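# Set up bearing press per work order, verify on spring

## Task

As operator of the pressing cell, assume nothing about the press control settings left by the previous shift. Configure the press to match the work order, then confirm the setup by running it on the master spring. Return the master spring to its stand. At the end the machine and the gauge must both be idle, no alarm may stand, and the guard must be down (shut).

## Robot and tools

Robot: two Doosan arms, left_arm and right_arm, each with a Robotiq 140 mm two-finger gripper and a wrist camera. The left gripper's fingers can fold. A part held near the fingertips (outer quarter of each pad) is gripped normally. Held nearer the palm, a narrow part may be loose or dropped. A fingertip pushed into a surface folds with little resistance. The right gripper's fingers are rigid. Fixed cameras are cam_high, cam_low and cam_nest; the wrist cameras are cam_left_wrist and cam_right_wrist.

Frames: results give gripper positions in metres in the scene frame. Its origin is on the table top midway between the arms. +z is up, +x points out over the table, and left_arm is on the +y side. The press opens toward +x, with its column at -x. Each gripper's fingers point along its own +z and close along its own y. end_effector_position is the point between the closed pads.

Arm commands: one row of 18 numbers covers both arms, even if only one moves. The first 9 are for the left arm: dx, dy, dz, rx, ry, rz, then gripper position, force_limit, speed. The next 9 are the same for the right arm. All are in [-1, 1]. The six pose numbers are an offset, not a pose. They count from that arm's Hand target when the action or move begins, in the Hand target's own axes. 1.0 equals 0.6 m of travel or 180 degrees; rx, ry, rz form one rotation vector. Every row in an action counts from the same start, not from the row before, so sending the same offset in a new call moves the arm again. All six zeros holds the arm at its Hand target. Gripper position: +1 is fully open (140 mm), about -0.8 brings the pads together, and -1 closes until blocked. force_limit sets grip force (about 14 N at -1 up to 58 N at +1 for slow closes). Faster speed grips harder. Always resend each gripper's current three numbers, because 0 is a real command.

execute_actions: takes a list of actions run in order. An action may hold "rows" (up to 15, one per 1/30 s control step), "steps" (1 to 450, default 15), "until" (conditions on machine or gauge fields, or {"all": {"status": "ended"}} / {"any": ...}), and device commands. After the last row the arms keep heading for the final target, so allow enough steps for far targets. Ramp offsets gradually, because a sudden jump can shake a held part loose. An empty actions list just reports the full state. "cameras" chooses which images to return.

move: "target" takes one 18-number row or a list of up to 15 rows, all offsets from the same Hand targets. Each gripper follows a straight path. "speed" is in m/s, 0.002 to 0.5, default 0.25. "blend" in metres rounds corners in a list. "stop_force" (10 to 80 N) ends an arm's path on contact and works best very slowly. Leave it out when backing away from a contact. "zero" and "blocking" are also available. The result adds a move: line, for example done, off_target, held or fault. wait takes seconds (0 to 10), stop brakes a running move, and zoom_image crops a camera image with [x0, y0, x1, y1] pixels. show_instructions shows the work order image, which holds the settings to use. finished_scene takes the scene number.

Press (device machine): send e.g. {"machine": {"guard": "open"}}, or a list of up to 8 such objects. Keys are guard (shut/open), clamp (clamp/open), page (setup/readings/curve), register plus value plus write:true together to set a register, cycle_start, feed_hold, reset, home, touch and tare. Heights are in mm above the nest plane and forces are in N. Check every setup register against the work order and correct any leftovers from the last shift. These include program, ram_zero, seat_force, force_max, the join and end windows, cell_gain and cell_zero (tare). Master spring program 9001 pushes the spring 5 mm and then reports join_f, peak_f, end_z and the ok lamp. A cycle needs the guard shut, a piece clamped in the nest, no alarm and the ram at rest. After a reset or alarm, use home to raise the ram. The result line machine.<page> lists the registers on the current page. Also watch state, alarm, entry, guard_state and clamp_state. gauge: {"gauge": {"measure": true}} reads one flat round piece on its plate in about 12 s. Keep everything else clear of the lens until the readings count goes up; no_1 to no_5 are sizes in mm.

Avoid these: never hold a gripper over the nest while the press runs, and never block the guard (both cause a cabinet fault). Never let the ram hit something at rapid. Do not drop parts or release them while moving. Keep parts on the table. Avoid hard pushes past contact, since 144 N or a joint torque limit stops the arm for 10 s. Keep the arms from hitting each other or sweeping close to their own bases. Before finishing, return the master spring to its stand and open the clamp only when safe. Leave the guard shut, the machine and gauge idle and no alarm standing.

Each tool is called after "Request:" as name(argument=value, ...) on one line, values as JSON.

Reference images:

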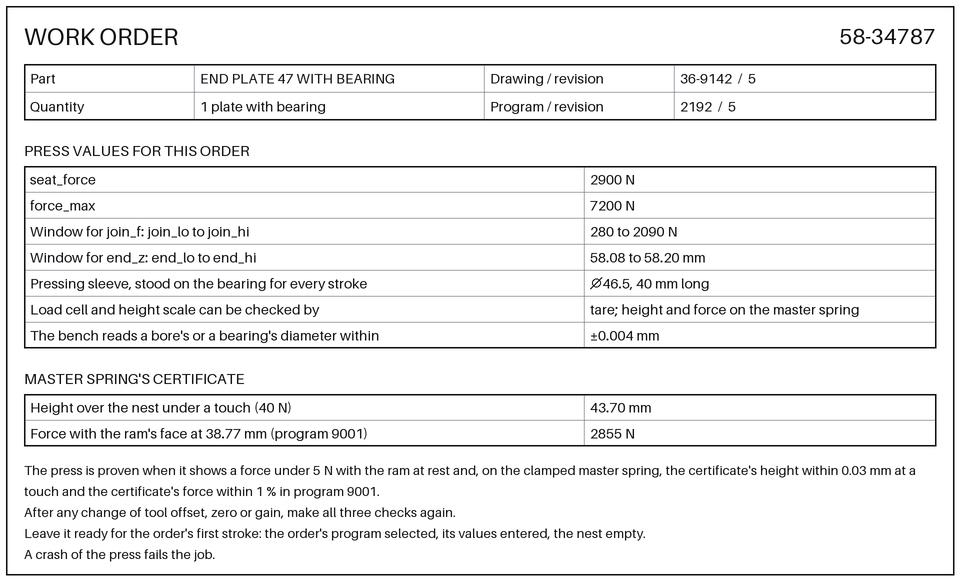

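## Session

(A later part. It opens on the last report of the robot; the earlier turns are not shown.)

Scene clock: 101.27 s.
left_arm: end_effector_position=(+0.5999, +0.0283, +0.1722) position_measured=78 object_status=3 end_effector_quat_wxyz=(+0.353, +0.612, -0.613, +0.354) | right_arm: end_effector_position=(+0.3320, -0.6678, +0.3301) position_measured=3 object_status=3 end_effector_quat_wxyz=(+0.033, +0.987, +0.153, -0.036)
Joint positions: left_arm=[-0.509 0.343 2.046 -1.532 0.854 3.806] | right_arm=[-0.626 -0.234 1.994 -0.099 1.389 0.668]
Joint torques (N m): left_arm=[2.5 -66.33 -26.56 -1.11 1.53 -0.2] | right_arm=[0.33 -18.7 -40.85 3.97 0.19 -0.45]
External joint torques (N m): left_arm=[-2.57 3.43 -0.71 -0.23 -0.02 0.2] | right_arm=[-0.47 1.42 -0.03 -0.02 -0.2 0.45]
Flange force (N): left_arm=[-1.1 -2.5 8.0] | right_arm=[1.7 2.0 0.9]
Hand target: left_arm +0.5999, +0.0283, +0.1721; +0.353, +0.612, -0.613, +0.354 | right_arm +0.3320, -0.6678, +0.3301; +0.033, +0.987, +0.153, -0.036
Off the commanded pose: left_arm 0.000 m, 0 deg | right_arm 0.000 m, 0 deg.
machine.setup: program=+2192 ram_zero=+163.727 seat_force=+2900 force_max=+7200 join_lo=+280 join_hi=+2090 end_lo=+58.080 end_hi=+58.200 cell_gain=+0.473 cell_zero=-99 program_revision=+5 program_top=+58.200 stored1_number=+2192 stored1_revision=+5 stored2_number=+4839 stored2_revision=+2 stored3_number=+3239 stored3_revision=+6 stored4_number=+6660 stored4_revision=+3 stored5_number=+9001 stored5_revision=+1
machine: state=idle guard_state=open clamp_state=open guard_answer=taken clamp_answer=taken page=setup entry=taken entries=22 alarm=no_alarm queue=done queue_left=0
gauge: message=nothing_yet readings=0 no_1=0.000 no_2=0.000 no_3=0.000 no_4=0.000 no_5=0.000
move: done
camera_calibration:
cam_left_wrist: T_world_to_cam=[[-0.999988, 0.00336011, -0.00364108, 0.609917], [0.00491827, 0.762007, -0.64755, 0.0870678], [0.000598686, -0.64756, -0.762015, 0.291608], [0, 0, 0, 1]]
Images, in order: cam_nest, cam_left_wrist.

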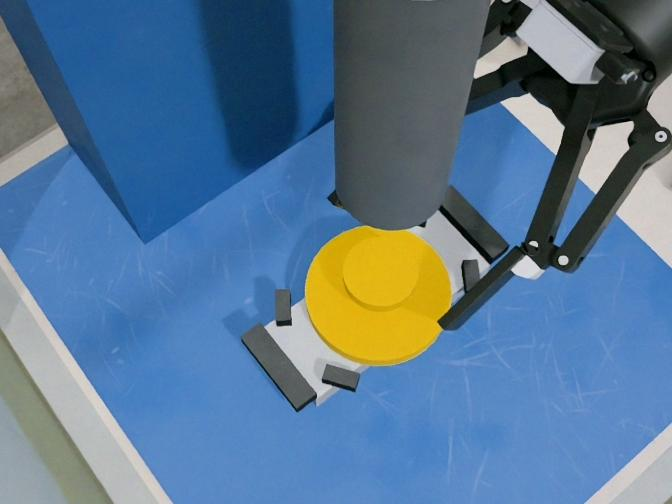

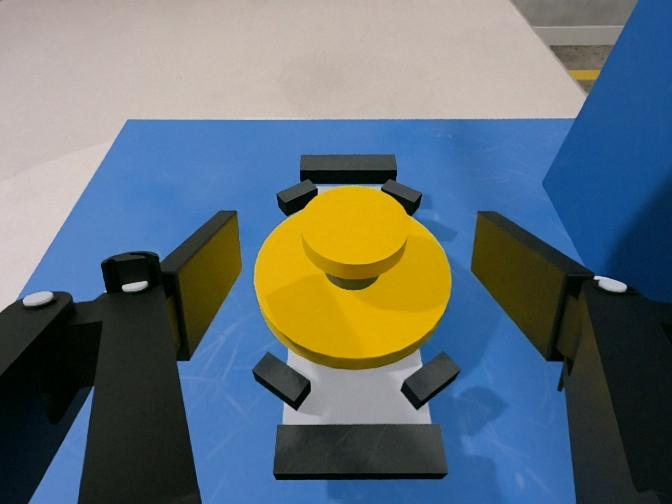

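Request:
execute_actions(actions=[{"rows":[[0,0,0,0,0,0,-1,0.2,-1,0,0,0,0,0,0,1,1,1]],"steps":90}], cameras=["cam_left_wrist"])

Request:
move(target=[[0.0433,0,-0.025,0,0,0,-1,0.2,-1,0,0,0,0,0,0,1,1,1],[-0.0705,-0.0077,-0.232,0,0,0,-1,0.2,-1,0,0,0,0,0,0,1,1,1],[-0.376,-0.326,-0.6445,0.2165,0,-0.125,-1,0.2,-1,0,0,0,0,0,0,1,1,1]], speed=[0.06,0.15,0.2], blend=[0.01,0.03,0])

Scene clock: 105.37 s.
left_arm: end_effector_position=(+0.5999, +0.0283, +0.1721) position_measured=163 object_status=2 end_effector_quat_wxyz=(+0.353, +0.612, -0.613, +0.354) | right_arm: end_effector_position=(+0.3320, -0.6678, +0.3301) position_measured=3 object_status=3 end_effector_quat_wxyz=(+0.033, +0.987, +0.153, -0.036)
Joint positions: left_arm=[-0.509 0.343 2.046 -1.532 0.854 3.806] | right_arm=[-0.626 -0.234 1.994 -0.099 1.389 0.668]
Joint torques (N m): left_arm=[-1.85 -59.97 -23.1 -0.09 1.06 -0.22] | right_arm=[0.24 -18.88 -40.75 3.99 0.21 -0.45]
External joint torques (N m): left_arm=[1.95 -3.02 -4.29 -1.25 0.45 0.22] | right_arm=[-0.24 1.91 -0.03 -0.03 -0.22 0.45]
Flange force (N): left_arm=[3.1 -4.4 -2.3] | right_arm=[2.8 2.3 1.0]
Hand target: left_arm +0.5999, +0.0283, +0.1721; +0.353, +0.612, -0.613, +0.354 | right_arm +0.3320, -0.6678, +0.3301; +0.033, +0.987, +0.153, -0.036
Off the commanded pose: left_arm 0.000 m, 0 deg | right_arm 0.000 m, 0 deg.
machine.setup: program=+2192 ram_zero=+163.727 seat_force=+2900 force_max=+7200 join_lo=+280 join_hi=+2090 end_lo=+58.080 end_hi=+58.200 cell_gain=+0.473 cell_zero=-99 program_revision=+5 program_top=+58.200 stored1_number=+2192 stored1_revision=+5 stored2_number=+4839 stored2_revision=+2 stored3_number=+3239 stored3_revision=+6 stored4_number=+6660 stored4_revision=+3 stored5_number=+9001 stored5_revision=+1
machine: state=idle guard_state=open clamp_state=open guard_answer=taken clamp_answer=taken page=setup entry=taken entries=22 alarm=no_alarm queue=done queue_left=0
gauge: message=nothing_yet readings=0 no_1=0.000 no_2=0.000 no_3=0.000 no_4=0.000 no_5=0.000
camera_calibration:
cam_left_wrist: T_world_to_cam=[[-0.999988, 0.00334542, -0.00361939, 0.609917], [0.00489302, 0.762021, -0.647533, 0.0870661], [0.000591788, -0.647543, -0.762029, 0.291591], [0, 0, 0, 1]]
Images, in order: cam_left_wrist.

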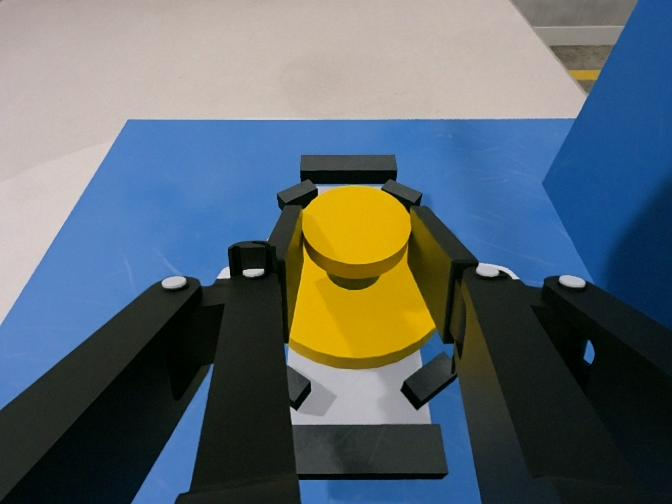

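Scene clock: 109.07 s.
left_arm: end_effector_position=(+0.7961, +0.4757, +0.1704) position_measured=163 object_status=2 end_effector_quat_wxyz=(+0.191, +0.800, -0.332, +0.462) | right_arm: end_effector_position=(+0.3320, -0.6678, +0.3301) position_measured=3 object_status=3 end_effector_quat_wxyz=(+0.033, +0.987, +0.153, -0.036)
Joint positions: left_arm=[0.135 0.272 2.158 -1.68 0.761 3.867] | right_arm=[-0.626 -0.234 1.994 -0.099 1.389 0.668]
Joint torques (N m): left_arm=[2.5 -63.34 -29.55 -2.71 3.28 -0.19] | right_arm=[0.33 -18.71 -40.77 3.99 0.17 -0.48]
External joint torques (N m): left_arm=[-2.42 8.65 3.27 1.12 -1.65 0.18] | right_arm=[-0.5 1.67 -0.12 -0.03 -0.19 0.48]
Flange force (N): left_arm=[-7.3 -1.6 12.2] | right_arm=[2.1 2.4 0.8]
Hand target: left_arm +0.7961, +0.4757, +0.1704; +0.191, +0.800, -0.332, +0.462 | right_arm +0.3320, -0.6678, +0.3301; +0.033, +0.987, +0.153, -0.036
Off the commanded pose: left_arm 0.000 m, 0 deg | right_arm 0.000 m, 0 deg.
machine.setup: program=+2192 ram_zero=+163.727 seat_force=+2900 force_max=+7200 join_lo=+280 join_hi=+2090 end_lo=+58.080 end_hi=+58.200 cell_gain=+0.473 cell_zero=-99 program_revision=+5 program_top=+58.200 stored1_number=+2192 stored1_revision=+5 stored2_number=+4839 stored2_revision=+2 stored3_number=+3239 stored3_revision=+6 stored4_number=+6660 stored4_revision=+3 stored5_number=+9001 stored5_revision=+1
machine: state=idle guard_state=open clamp_state=open guard_answer=taken clamp_answer=taken page=setup entry=taken entries=22 alarm=no_alarm queue=done queue_left=0
gauge: message=nothing_yet readings=0 no_1=0.000 no_2=0.000 no_3=0.000 no_4=0.000 no_5=0.000
move: done
camera_calibration:
cam_left_wrist: T_world_to_cam=[[-0.709502, -0.704696, -0.00333248, 0.910126], [-0.535047, 0.541762, -0.648242, 0.278771], [0.458619, -0.458146, -0.761427, 0.125079], [0, 0, 0, 1]]
cam_right_wrist: T_world_to_cam=[[0.329221, -0.942799, 0.0523795, -0.747536], [-0.869425, -0.281023, 0.406358, -0.0282834], [-0.368394, -0.179322, -0.912211, 0.444461], [0, 0, 0, 1]]

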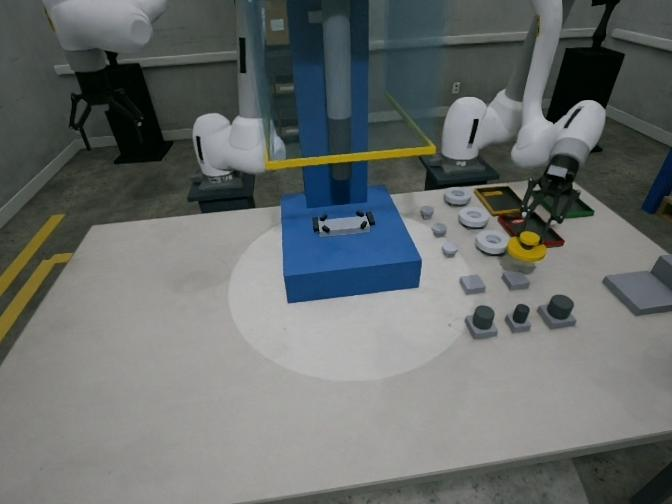

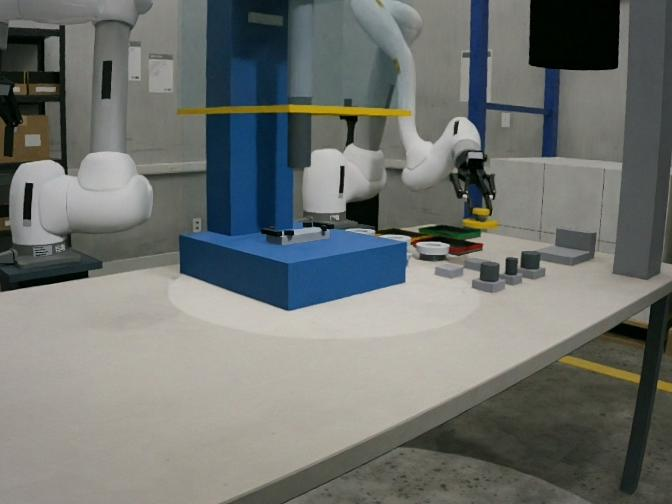

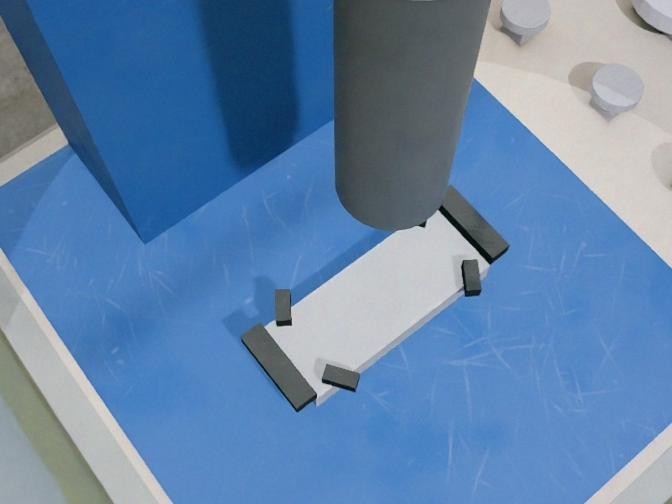

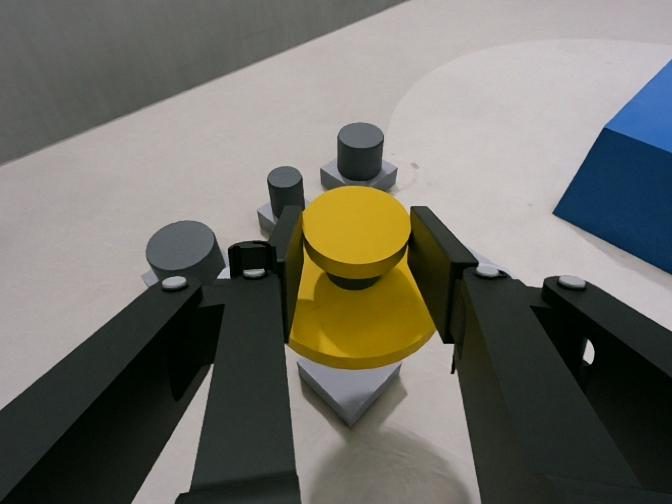

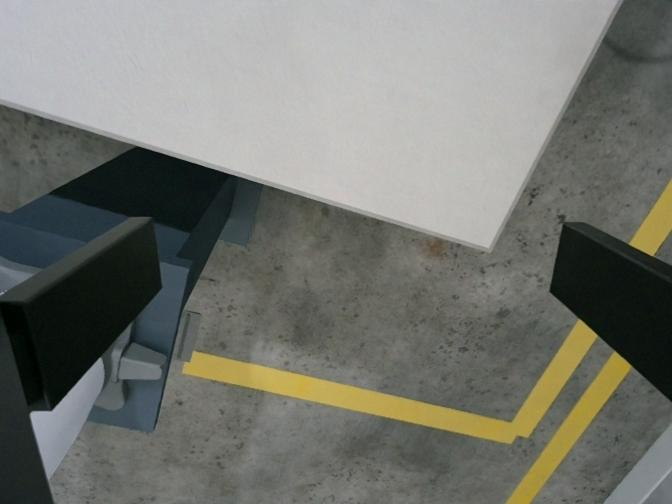

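Request:
move(target=[-0.1155,0,0.0667,0,0,0,-1,0.2,-1,0,0,0,0,0,0,1,1,1], speed=0.12, cameras=[])

Request:
move(target=[-0.0361,0,0.0208,0,0,0,-1,0.2,-1,0,0,0,0,0,0,1,1,1], speed=0.01, stop_force=12, cameras=["cam_low","cam_left_wrist","cam_high"])

Request:
zoom_image(camera="cam_low", region=[420, 190, 560, 290])

Scene clock: 110.63 s.
left_arm: end_effector_position=(+0.7962, +0.4758, +0.0905) position_measured=163 object_status=2 end_effector_quat_wxyz=(+0.191, +0.800, -0.332, +0.462) | right_arm: end_effector_position=(+0.3320, -0.6678, +0.3301) position_measured=3 object_status=3 end_effector_quat_wxyz=(+0.033, +0.987, +0.153, -0.036)
Joint positions: left_arm=[0.136 0.399 2.196 -1.845 0.793 4.098] | right_arm=[-0.626 -0.234 1.994 -0.099 1.389 0.668]
Joint torques (N m): left_arm=[2.32 -70.18 -23.12 -2.46 4.03 -0.27] | right_arm=[0.49 -18.86 -40.79 3.96 0.13 -0.46]
External joint torques (N m): left_arm=[-2.31 8.82 2.92 0.82 -2.01 0.27] | right_arm=[-0.52 1.64 -0.1 0 -0.15 0.46]
Flange force (N): left_arm=[-9.0 -0.7 12.4] | right_arm=[2.0 2.4 0.7]
Hand target: left_arm +0.7962, +0.4758, +0.0904; +0.191, +0.800, -0.332, +0.462 | right_arm +0.3320, -0.6678, +0.3301; +0.033, +0.987, +0.153, -0.036
Off the commanded pose: left_arm 0.000 m, 0 deg | right_arm 0.000 m, 0 deg.
machine.setup: program=+2192 ram_zero=+163.727 seat_force=+2900 force_max=+7200 join_lo=+280 join_hi=+2090 end_lo=+58.080 end_hi=+58.200 cell_gain=+0.473 cell_zero=-99 program_revision=+5 program_top=+58.200 stored1_number=+2192 stored1_revision=+5 stored2_number=+4839 stored2_revision=+2 stored3_number=+3239 stored3_revision=+6 stored4_number=+6660 stored4_revision=+3 stored5_number=+9001 stored5_revision=+1
machine: state=idle guard_state=open clamp_state=open guard_answer=taken clamp_answer=taken page=setup entry=taken entries=22 alarm=no_alarm queue=done queue_left=0
gauge: message=nothing_yet readings=0 no_1=0.000 no_2=0.000 no_3=0.000 no_4=0.000 no_5=0.000
move: done

Scene clock: 112.87 s.
left_arm: end_effector_position=(+0.7963, +0.4757, +0.0738) position_measured=163 object_status=2 end_effector_quat_wxyz=(+0.192, +0.799, -0.332, +0.462) | right_arm: end_effector_position=(+0.3320, -0.6678, +0.3301) position_measured=3 object_status=3 end_effector_quat_wxyz=(+0.033, +0.987, +0.153, -0.036)
Joint positions: left_arm=[0.135 0.428 2.201 -1.877 0.803 4.143] | right_arm=[-0.626 -0.234 1.994 -0.099 1.389 0.668]
Joint torques (N m): left_arm=[0.18 -60.38 -16.6 -0.94 0.66 -0.25] | right_arm=[0.34 -19.01 -40.71 3.99 0.15 -0.53]
External joint torques (N m): left_arm=[0 -2.48 -2.24 -0.66 1.41 0.25] | right_arm=[-0.36 2.26 0.03 -0.05 -0.17 0.53]
Flange force (N): left_arm=[2.1 -0.4 -0.7] | right_arm=[3.1 2.7 1.1]
Hand target: left_arm +0.7962, +0.4757, +0.0738; +0.191, +0.800, -0.332, +0.462 (not the last commanded pose) | right_arm +0.3320, -0.6678, +0.3301; +0.033, +0.987, +0.153, -0.036
Off the commanded pose: left_arm 0.008 m, 0 deg | right_arm 0.000 m, 0 deg.
machine.setup: program=+2192 ram_zero=+163.727 seat_force=+2900 force_max=+7200 join_lo=+280 join_hi=+2090 end_lo=+58.080 end_hi=+58.200 cell_gain=+0.473 cell_zero=-99 program_revision=+5 program_top=+58.200 stored1_number=+2192 stored1_revision=+5 stored2_number=+4839 stored2_revision=+2 stored3_number=+3239 stored3_revision=+6 stored4_number=+6660 stored4_revision=+3 stored5_number=+9001 stored5_revision=+1
machine: state=idle guard_state=open clamp_state=open guard_answer=taken clamp_answer=taken page=setup entry=taken entries=22 alarm=no_alarm queue=done queue_left=0
gauge: message=nothing_yet readings=0 no_1=0.000 no_2=0.000 no_3=0.000 no_4=0.000 no_5=0.000
move: contact (left_arm)
camera_calibration:
cam_left_wrist: T_world_to_cam=[[-0.70956, -0.704637, -0.00331348, 0.909918], [-0.534778, 0.541565, -0.648629, 0.216202], [0.458842, -0.458469, -0.761098, 0.051367], [0, 0, 0, 1]]
Images, in order: cam_high, cam_low, cam_left_wrist.

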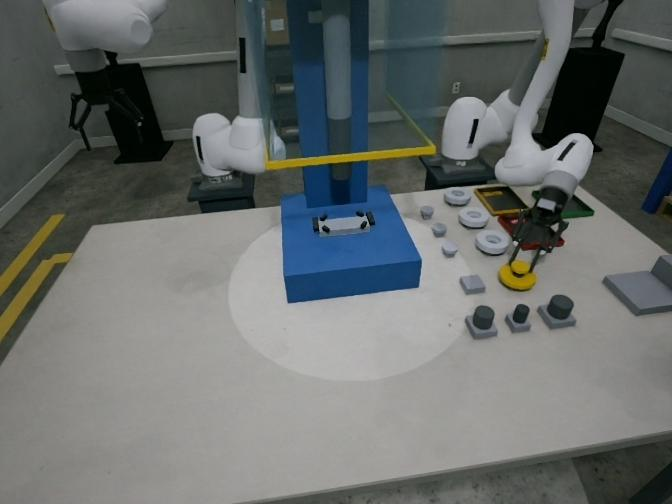

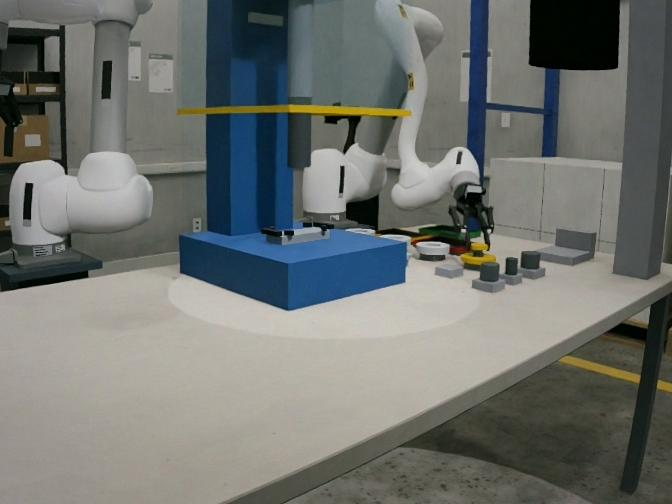

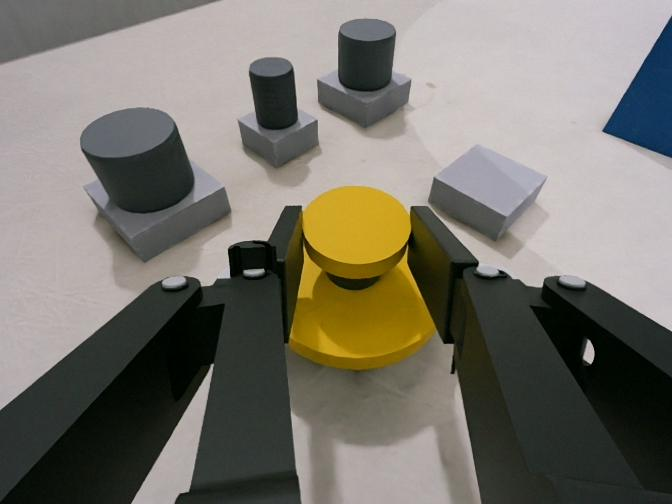

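Scaled by 3.600.

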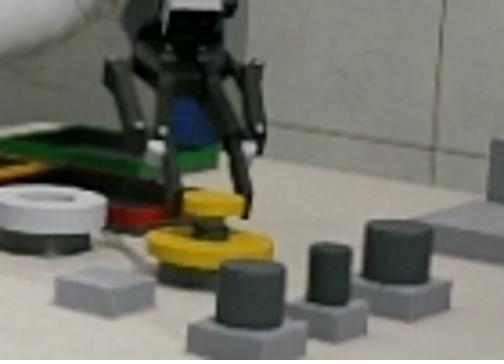

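Identical to the start. Release, back off, shut guard.

Request:
execute_actions(actions=[{"rows":[[0,0,0,0,0,0,0.4,-1,-1,0,0,0,0,0,0,1,1,1]],"steps":75,"machine":{"guard":"shut"}}], cameras=["cam_left_wrist"])

Request:
move(target=[0,0,-0.25,0,0,0,0.4,-1,-1,0,0,0,0,0,0,1,1,1], speed=0.2)

Request:
execute_actions(actions=[{"machine":{"page":"readings"},"steps":3}], cameras=["cam_low"])

Scene clock: 115.90 s.
left_arm: end_effector_position=(+0.7962, +0.4757, +0.0738) position_measured=78 object_status=3 end_effector_quat_wxyz=(+0.191, +0.800, -0.332, +0.462) | right_arm: end_effector_position=(+0.3320, -0.6678, +0.3301) position_measured=3 object_status=3 end_effector_quat_wxyz=(+0.033, +0.987, +0.153, -0.036)
Joint positions: left_arm=[0.135 0.428 2.201 -1.877 0.803 4.143] | right_arm=[-0.626 -0.234 1.994 -0.099 1.389 0.668]
Joint torques (N m): left_arm=[2.1 -66.54 -17.96 -1.44 2.07 -0.23] | right_arm=[0.44 -18.82 -40.76 3.99 0.19 -0.48]
External joint torques (N m): left_arm=[-2.26 3.72 -0.87 -0.16 0 0.23] | right_arm=[-0.37 1.9 -0.01 -0.04 -0.21 0.48]
Flange force (N): left_arm=[-3.0 -1.2 9.1] | right_arm=[2.6 2.4 1.0]
Hand target: left_arm +0.7962, +0.4757, +0.0738; +0.191, +0.800, -0.332, +0.462 | right_arm +0.3320, -0.6678, +0.3301; +0.033, +0.987, +0.153, -0.036
Off the commanded pose: left_arm 0.000 m, 0 deg | right_arm 0.000 m, 0 deg.
machine.setup: program=+2192 ram_zero=+163.727 seat_force=+2900 force_max=+7200 join_lo=+280 join_hi=+2090 end_lo=+58.080 end_hi=+58.200 cell_gain=+0.473 cell_zero=-99 program_revision=+5 program_top=+58.200 stored1_number=+2192 stored1_revision=+5 stored2_number=+4839 stored2_revision=+2 stored3_number=+3239 stored3_revision=+6 stored4_number=+6660 stored4_revision=+3 stored5_number=+9001 stored5_revision=+1
machine: state=idle guard_state=shut clamp_state=open guard_answer=taken clamp_answer=taken page=setup entry=taken entries=22 alarm=no_alarm queue=done queue_left=0
gauge: message=nothing_yet readings=0 no_1=0.000 no_2=0.000 no_3=0.000 no_4=0.000 no_5=0.000
camera_calibration:
cam_left_wrist: T_world_to_cam=[[-0.709535, -0.704662, -0.00334751, 0.909928], [-0.534841, 0.541621, -0.64853, 0.216177], [0.458807, -0.458365, -0.761182, 0.0513365], [0, 0, 0, 1]]
Images, in order: cam_left_wrist.

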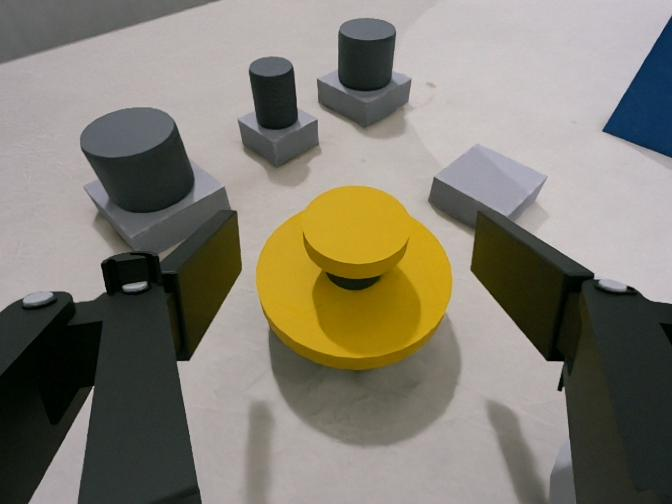

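Scene clock: 117.00 s.
left_arm: end_effector_position=(+0.7043, +0.5676, +0.1485) position_measured=78 object_status=3 end_effector_quat_wxyz=(+0.192, +0.800, -0.332, +0.462) | right_arm: end_effector_position=(+0.3320, -0.6678, +0.3301) position_measured=3 object_status=3 end_effector_quat_wxyz=(+0.033, +0.987, +0.153, -0.036)
Joint positions: left_arm=[0.357 0.231 2.281 -1.573 0.904 3.966] | right_arm=[-0.626 -0.234 1.994 -0.099 1.389 0.668]
Joint torques (N m): left_arm=[2.19 -50.25 -21.92 -1.19 1.79 -0.2] | right_arm=[0.29 -18.92 -40.73 3.97 0.18 -0.47]
External joint torques (N m): left_arm=[-2.15 3.2 -0.98 -0.13 0 0.2] | right_arm=[-0.56 2.41 -0.06 -0.03 -0.21 0.47]
Flange force (N): left_arm=[-1.8 -3.2 8.3] | right_arm=[2.8 3.4 1.1]
Hand target: left_arm +0.7044, +0.5677, +0.1487; +0.191, +0.800, -0.332, +0.462 | right_arm +0.3320, -0.6678, +0.3301; +0.033, +0.987, +0.153, -0.036
Off the commanded pose: left_arm 0.000 m, 0 deg | right_arm 0.000 m, 0 deg.
machine.setup: program=+2192 ram_zero=+163.727 seat_force=+2900 force_max=+7200 join_lo=+280 join_hi=+2090 end_lo=+58.080 end_hi=+58.200 cell_gain=+0.473 cell_zero=-99 program_revision=+5 program_top=+58.200 stored1_number=+2192 stored1_revision=+5 stored2_number=+4839 stored2_revision=+2 stored3_number=+3239 stored3_revision=+6 stored4_number=+6660 stored4_revision=+3 stored5_number=+9001 stored5_revision=+1
machine: state=idle guard_state=shut clamp_state=open guard_answer=taken clamp_answer=taken page=setup entry=taken entries=22 alarm=no_alarm queue=done queue_left=0
gauge: message=nothing_yet readings=0 no_1=0.000 no_2=0.000 no_3=0.000 no_4=0.000 no_5=0.000
move: done
camera_calibration:
cam_left_wrist: T_world_to_cam=[[-0.709558, -0.70464, -0.00315121, 0.909711], [-0.534951, 0.541585, -0.64847, 0.16578], [0.458645, -0.458441, -0.761234, 0.192711], [0, 0, 0, 1]]
cam_right_wrist: T_world_to_cam=[[0.329221, -0.942799, 0.0523797, -0.747536], [-0.869424, -0.281023, 0.406358, -0.0282835], [-0.368394, -0.179322, -0.912211, 0.444461], [0, 0, 0, 1]]

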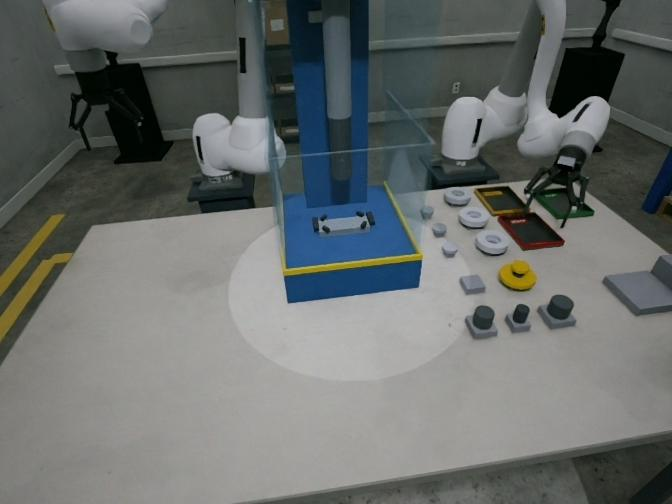

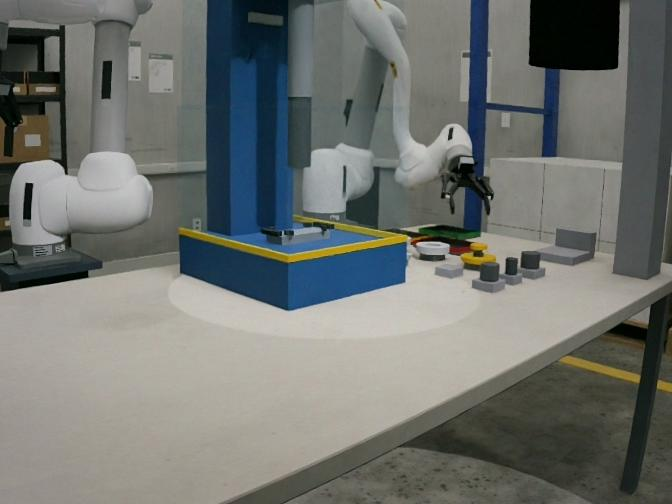

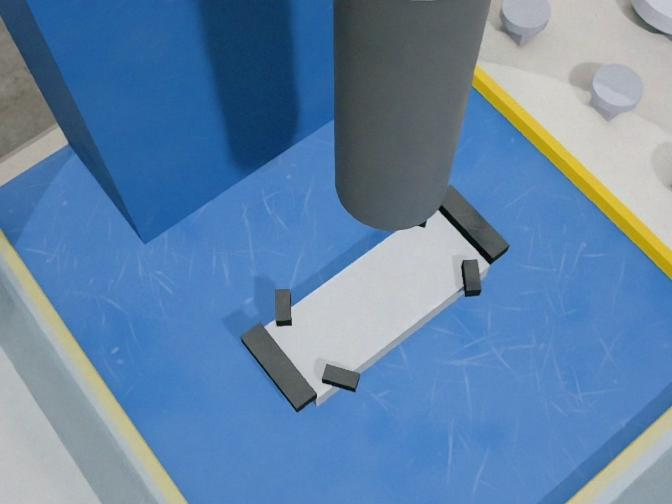

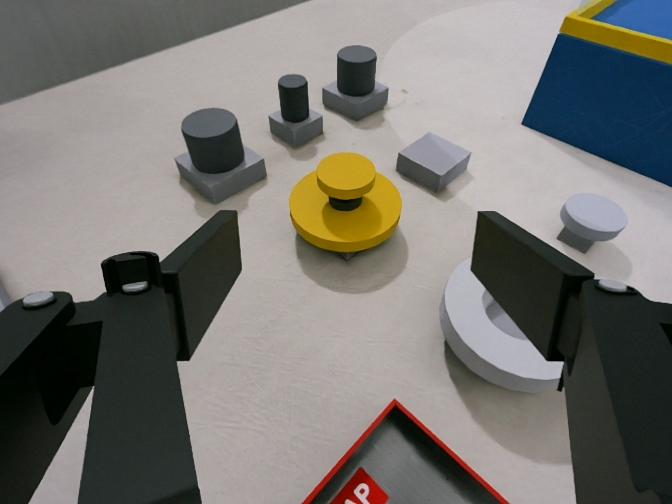

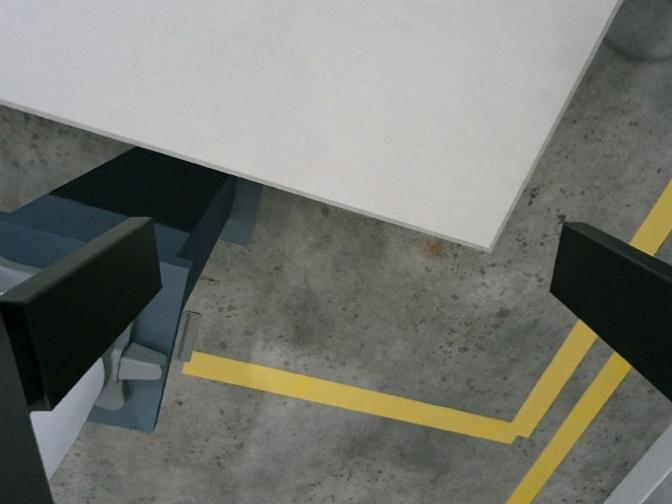

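Scene clock: 117.30 s.
left_arm: end_effector_position=(+0.7043, +0.5677, +0.1486) position_measured=78 object_status=3 end_effector_quat_wxyz=(+0.192, +0.800, -0.332, +0.462) | right_arm: end_effector_position=(+0.3320, -0.6678, +0.3301) position_measured=3 object_status=3 end_effector_quat_wxyz=(+0.033, +0.987, +0.153, -0.036)
Joint positions: left_arm=[0.357 0.231 2.281 -1.573 0.904 3.966] | right_arm=[-0.626 -0.234 1.994 -0.099 1.389 0.668]
Joint torques (N m): left_arm=[2.36 -49.94 -22.03 -1.19 1.81 -0.18] | right_arm=[0.28 -19.01 -40.69 3.96 0.19 -0.48]
External joint torques (N m): left_arm=[-2.42 2.95 -0.74 -0.13 -0.01 0.18] | right_arm=[-0.45 2.6 0.06 -0.02 -0.21 0.49]
Flange force (N): left_arm=[-1.4 -2.3 8.4] | right_arm=[3.2 3.3 1.4]
Hand target: left_arm +0.7044, +0.5677, +0.1487; +0.191, +0.800, -0.332, +0.462 | right_arm +0.3320, -0.6678, +0.3301; +0.033, +0.987, +0.153, -0.036
Tool commands: left_gripper/position=+0.4 left_gripper/force_limit=-1.0 left_gripper/speed=-1.0 right_gripper/position=+1.0 right_gripper/force_limit=+1.0 right_gripper/speed=+1.0
Off the commanded pose: left_arm 0.000 m, 0 deg | right_arm 0.000 m, 0 deg.
machine.readings: force=+0 touch_z=+43.710 join_f=+2683 peak_f=+2848 end_z=+38.768 ok=+0 pos_z=+156.273 cycles=+2
machine: state=idle guard_state=shut clamp_state=open guard_answer=taken clamp_answer=taken page=readings entry=taken entries=22 alarm=no_alarm queue=done queue_left=0
gauge: message=nothing_yet readings=0 no_1=0.000 no_2=0.000 no_3=0.000 no_4=0.000 no_5=0.000
Images, in order: cam_low.

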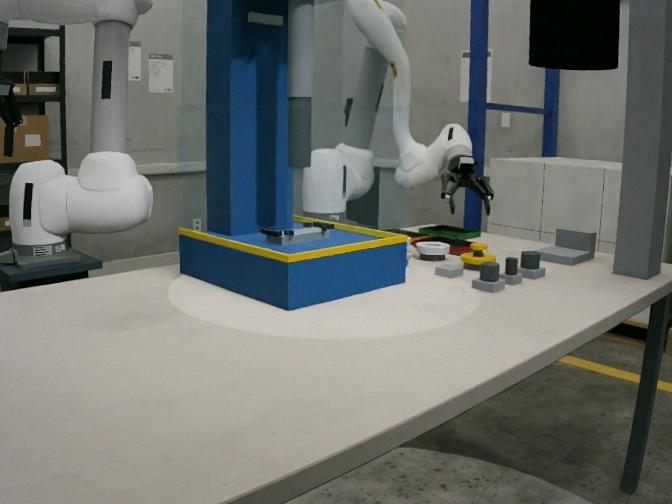

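Request:
finished_scene(scene=2)

The scene is finished: the task was done.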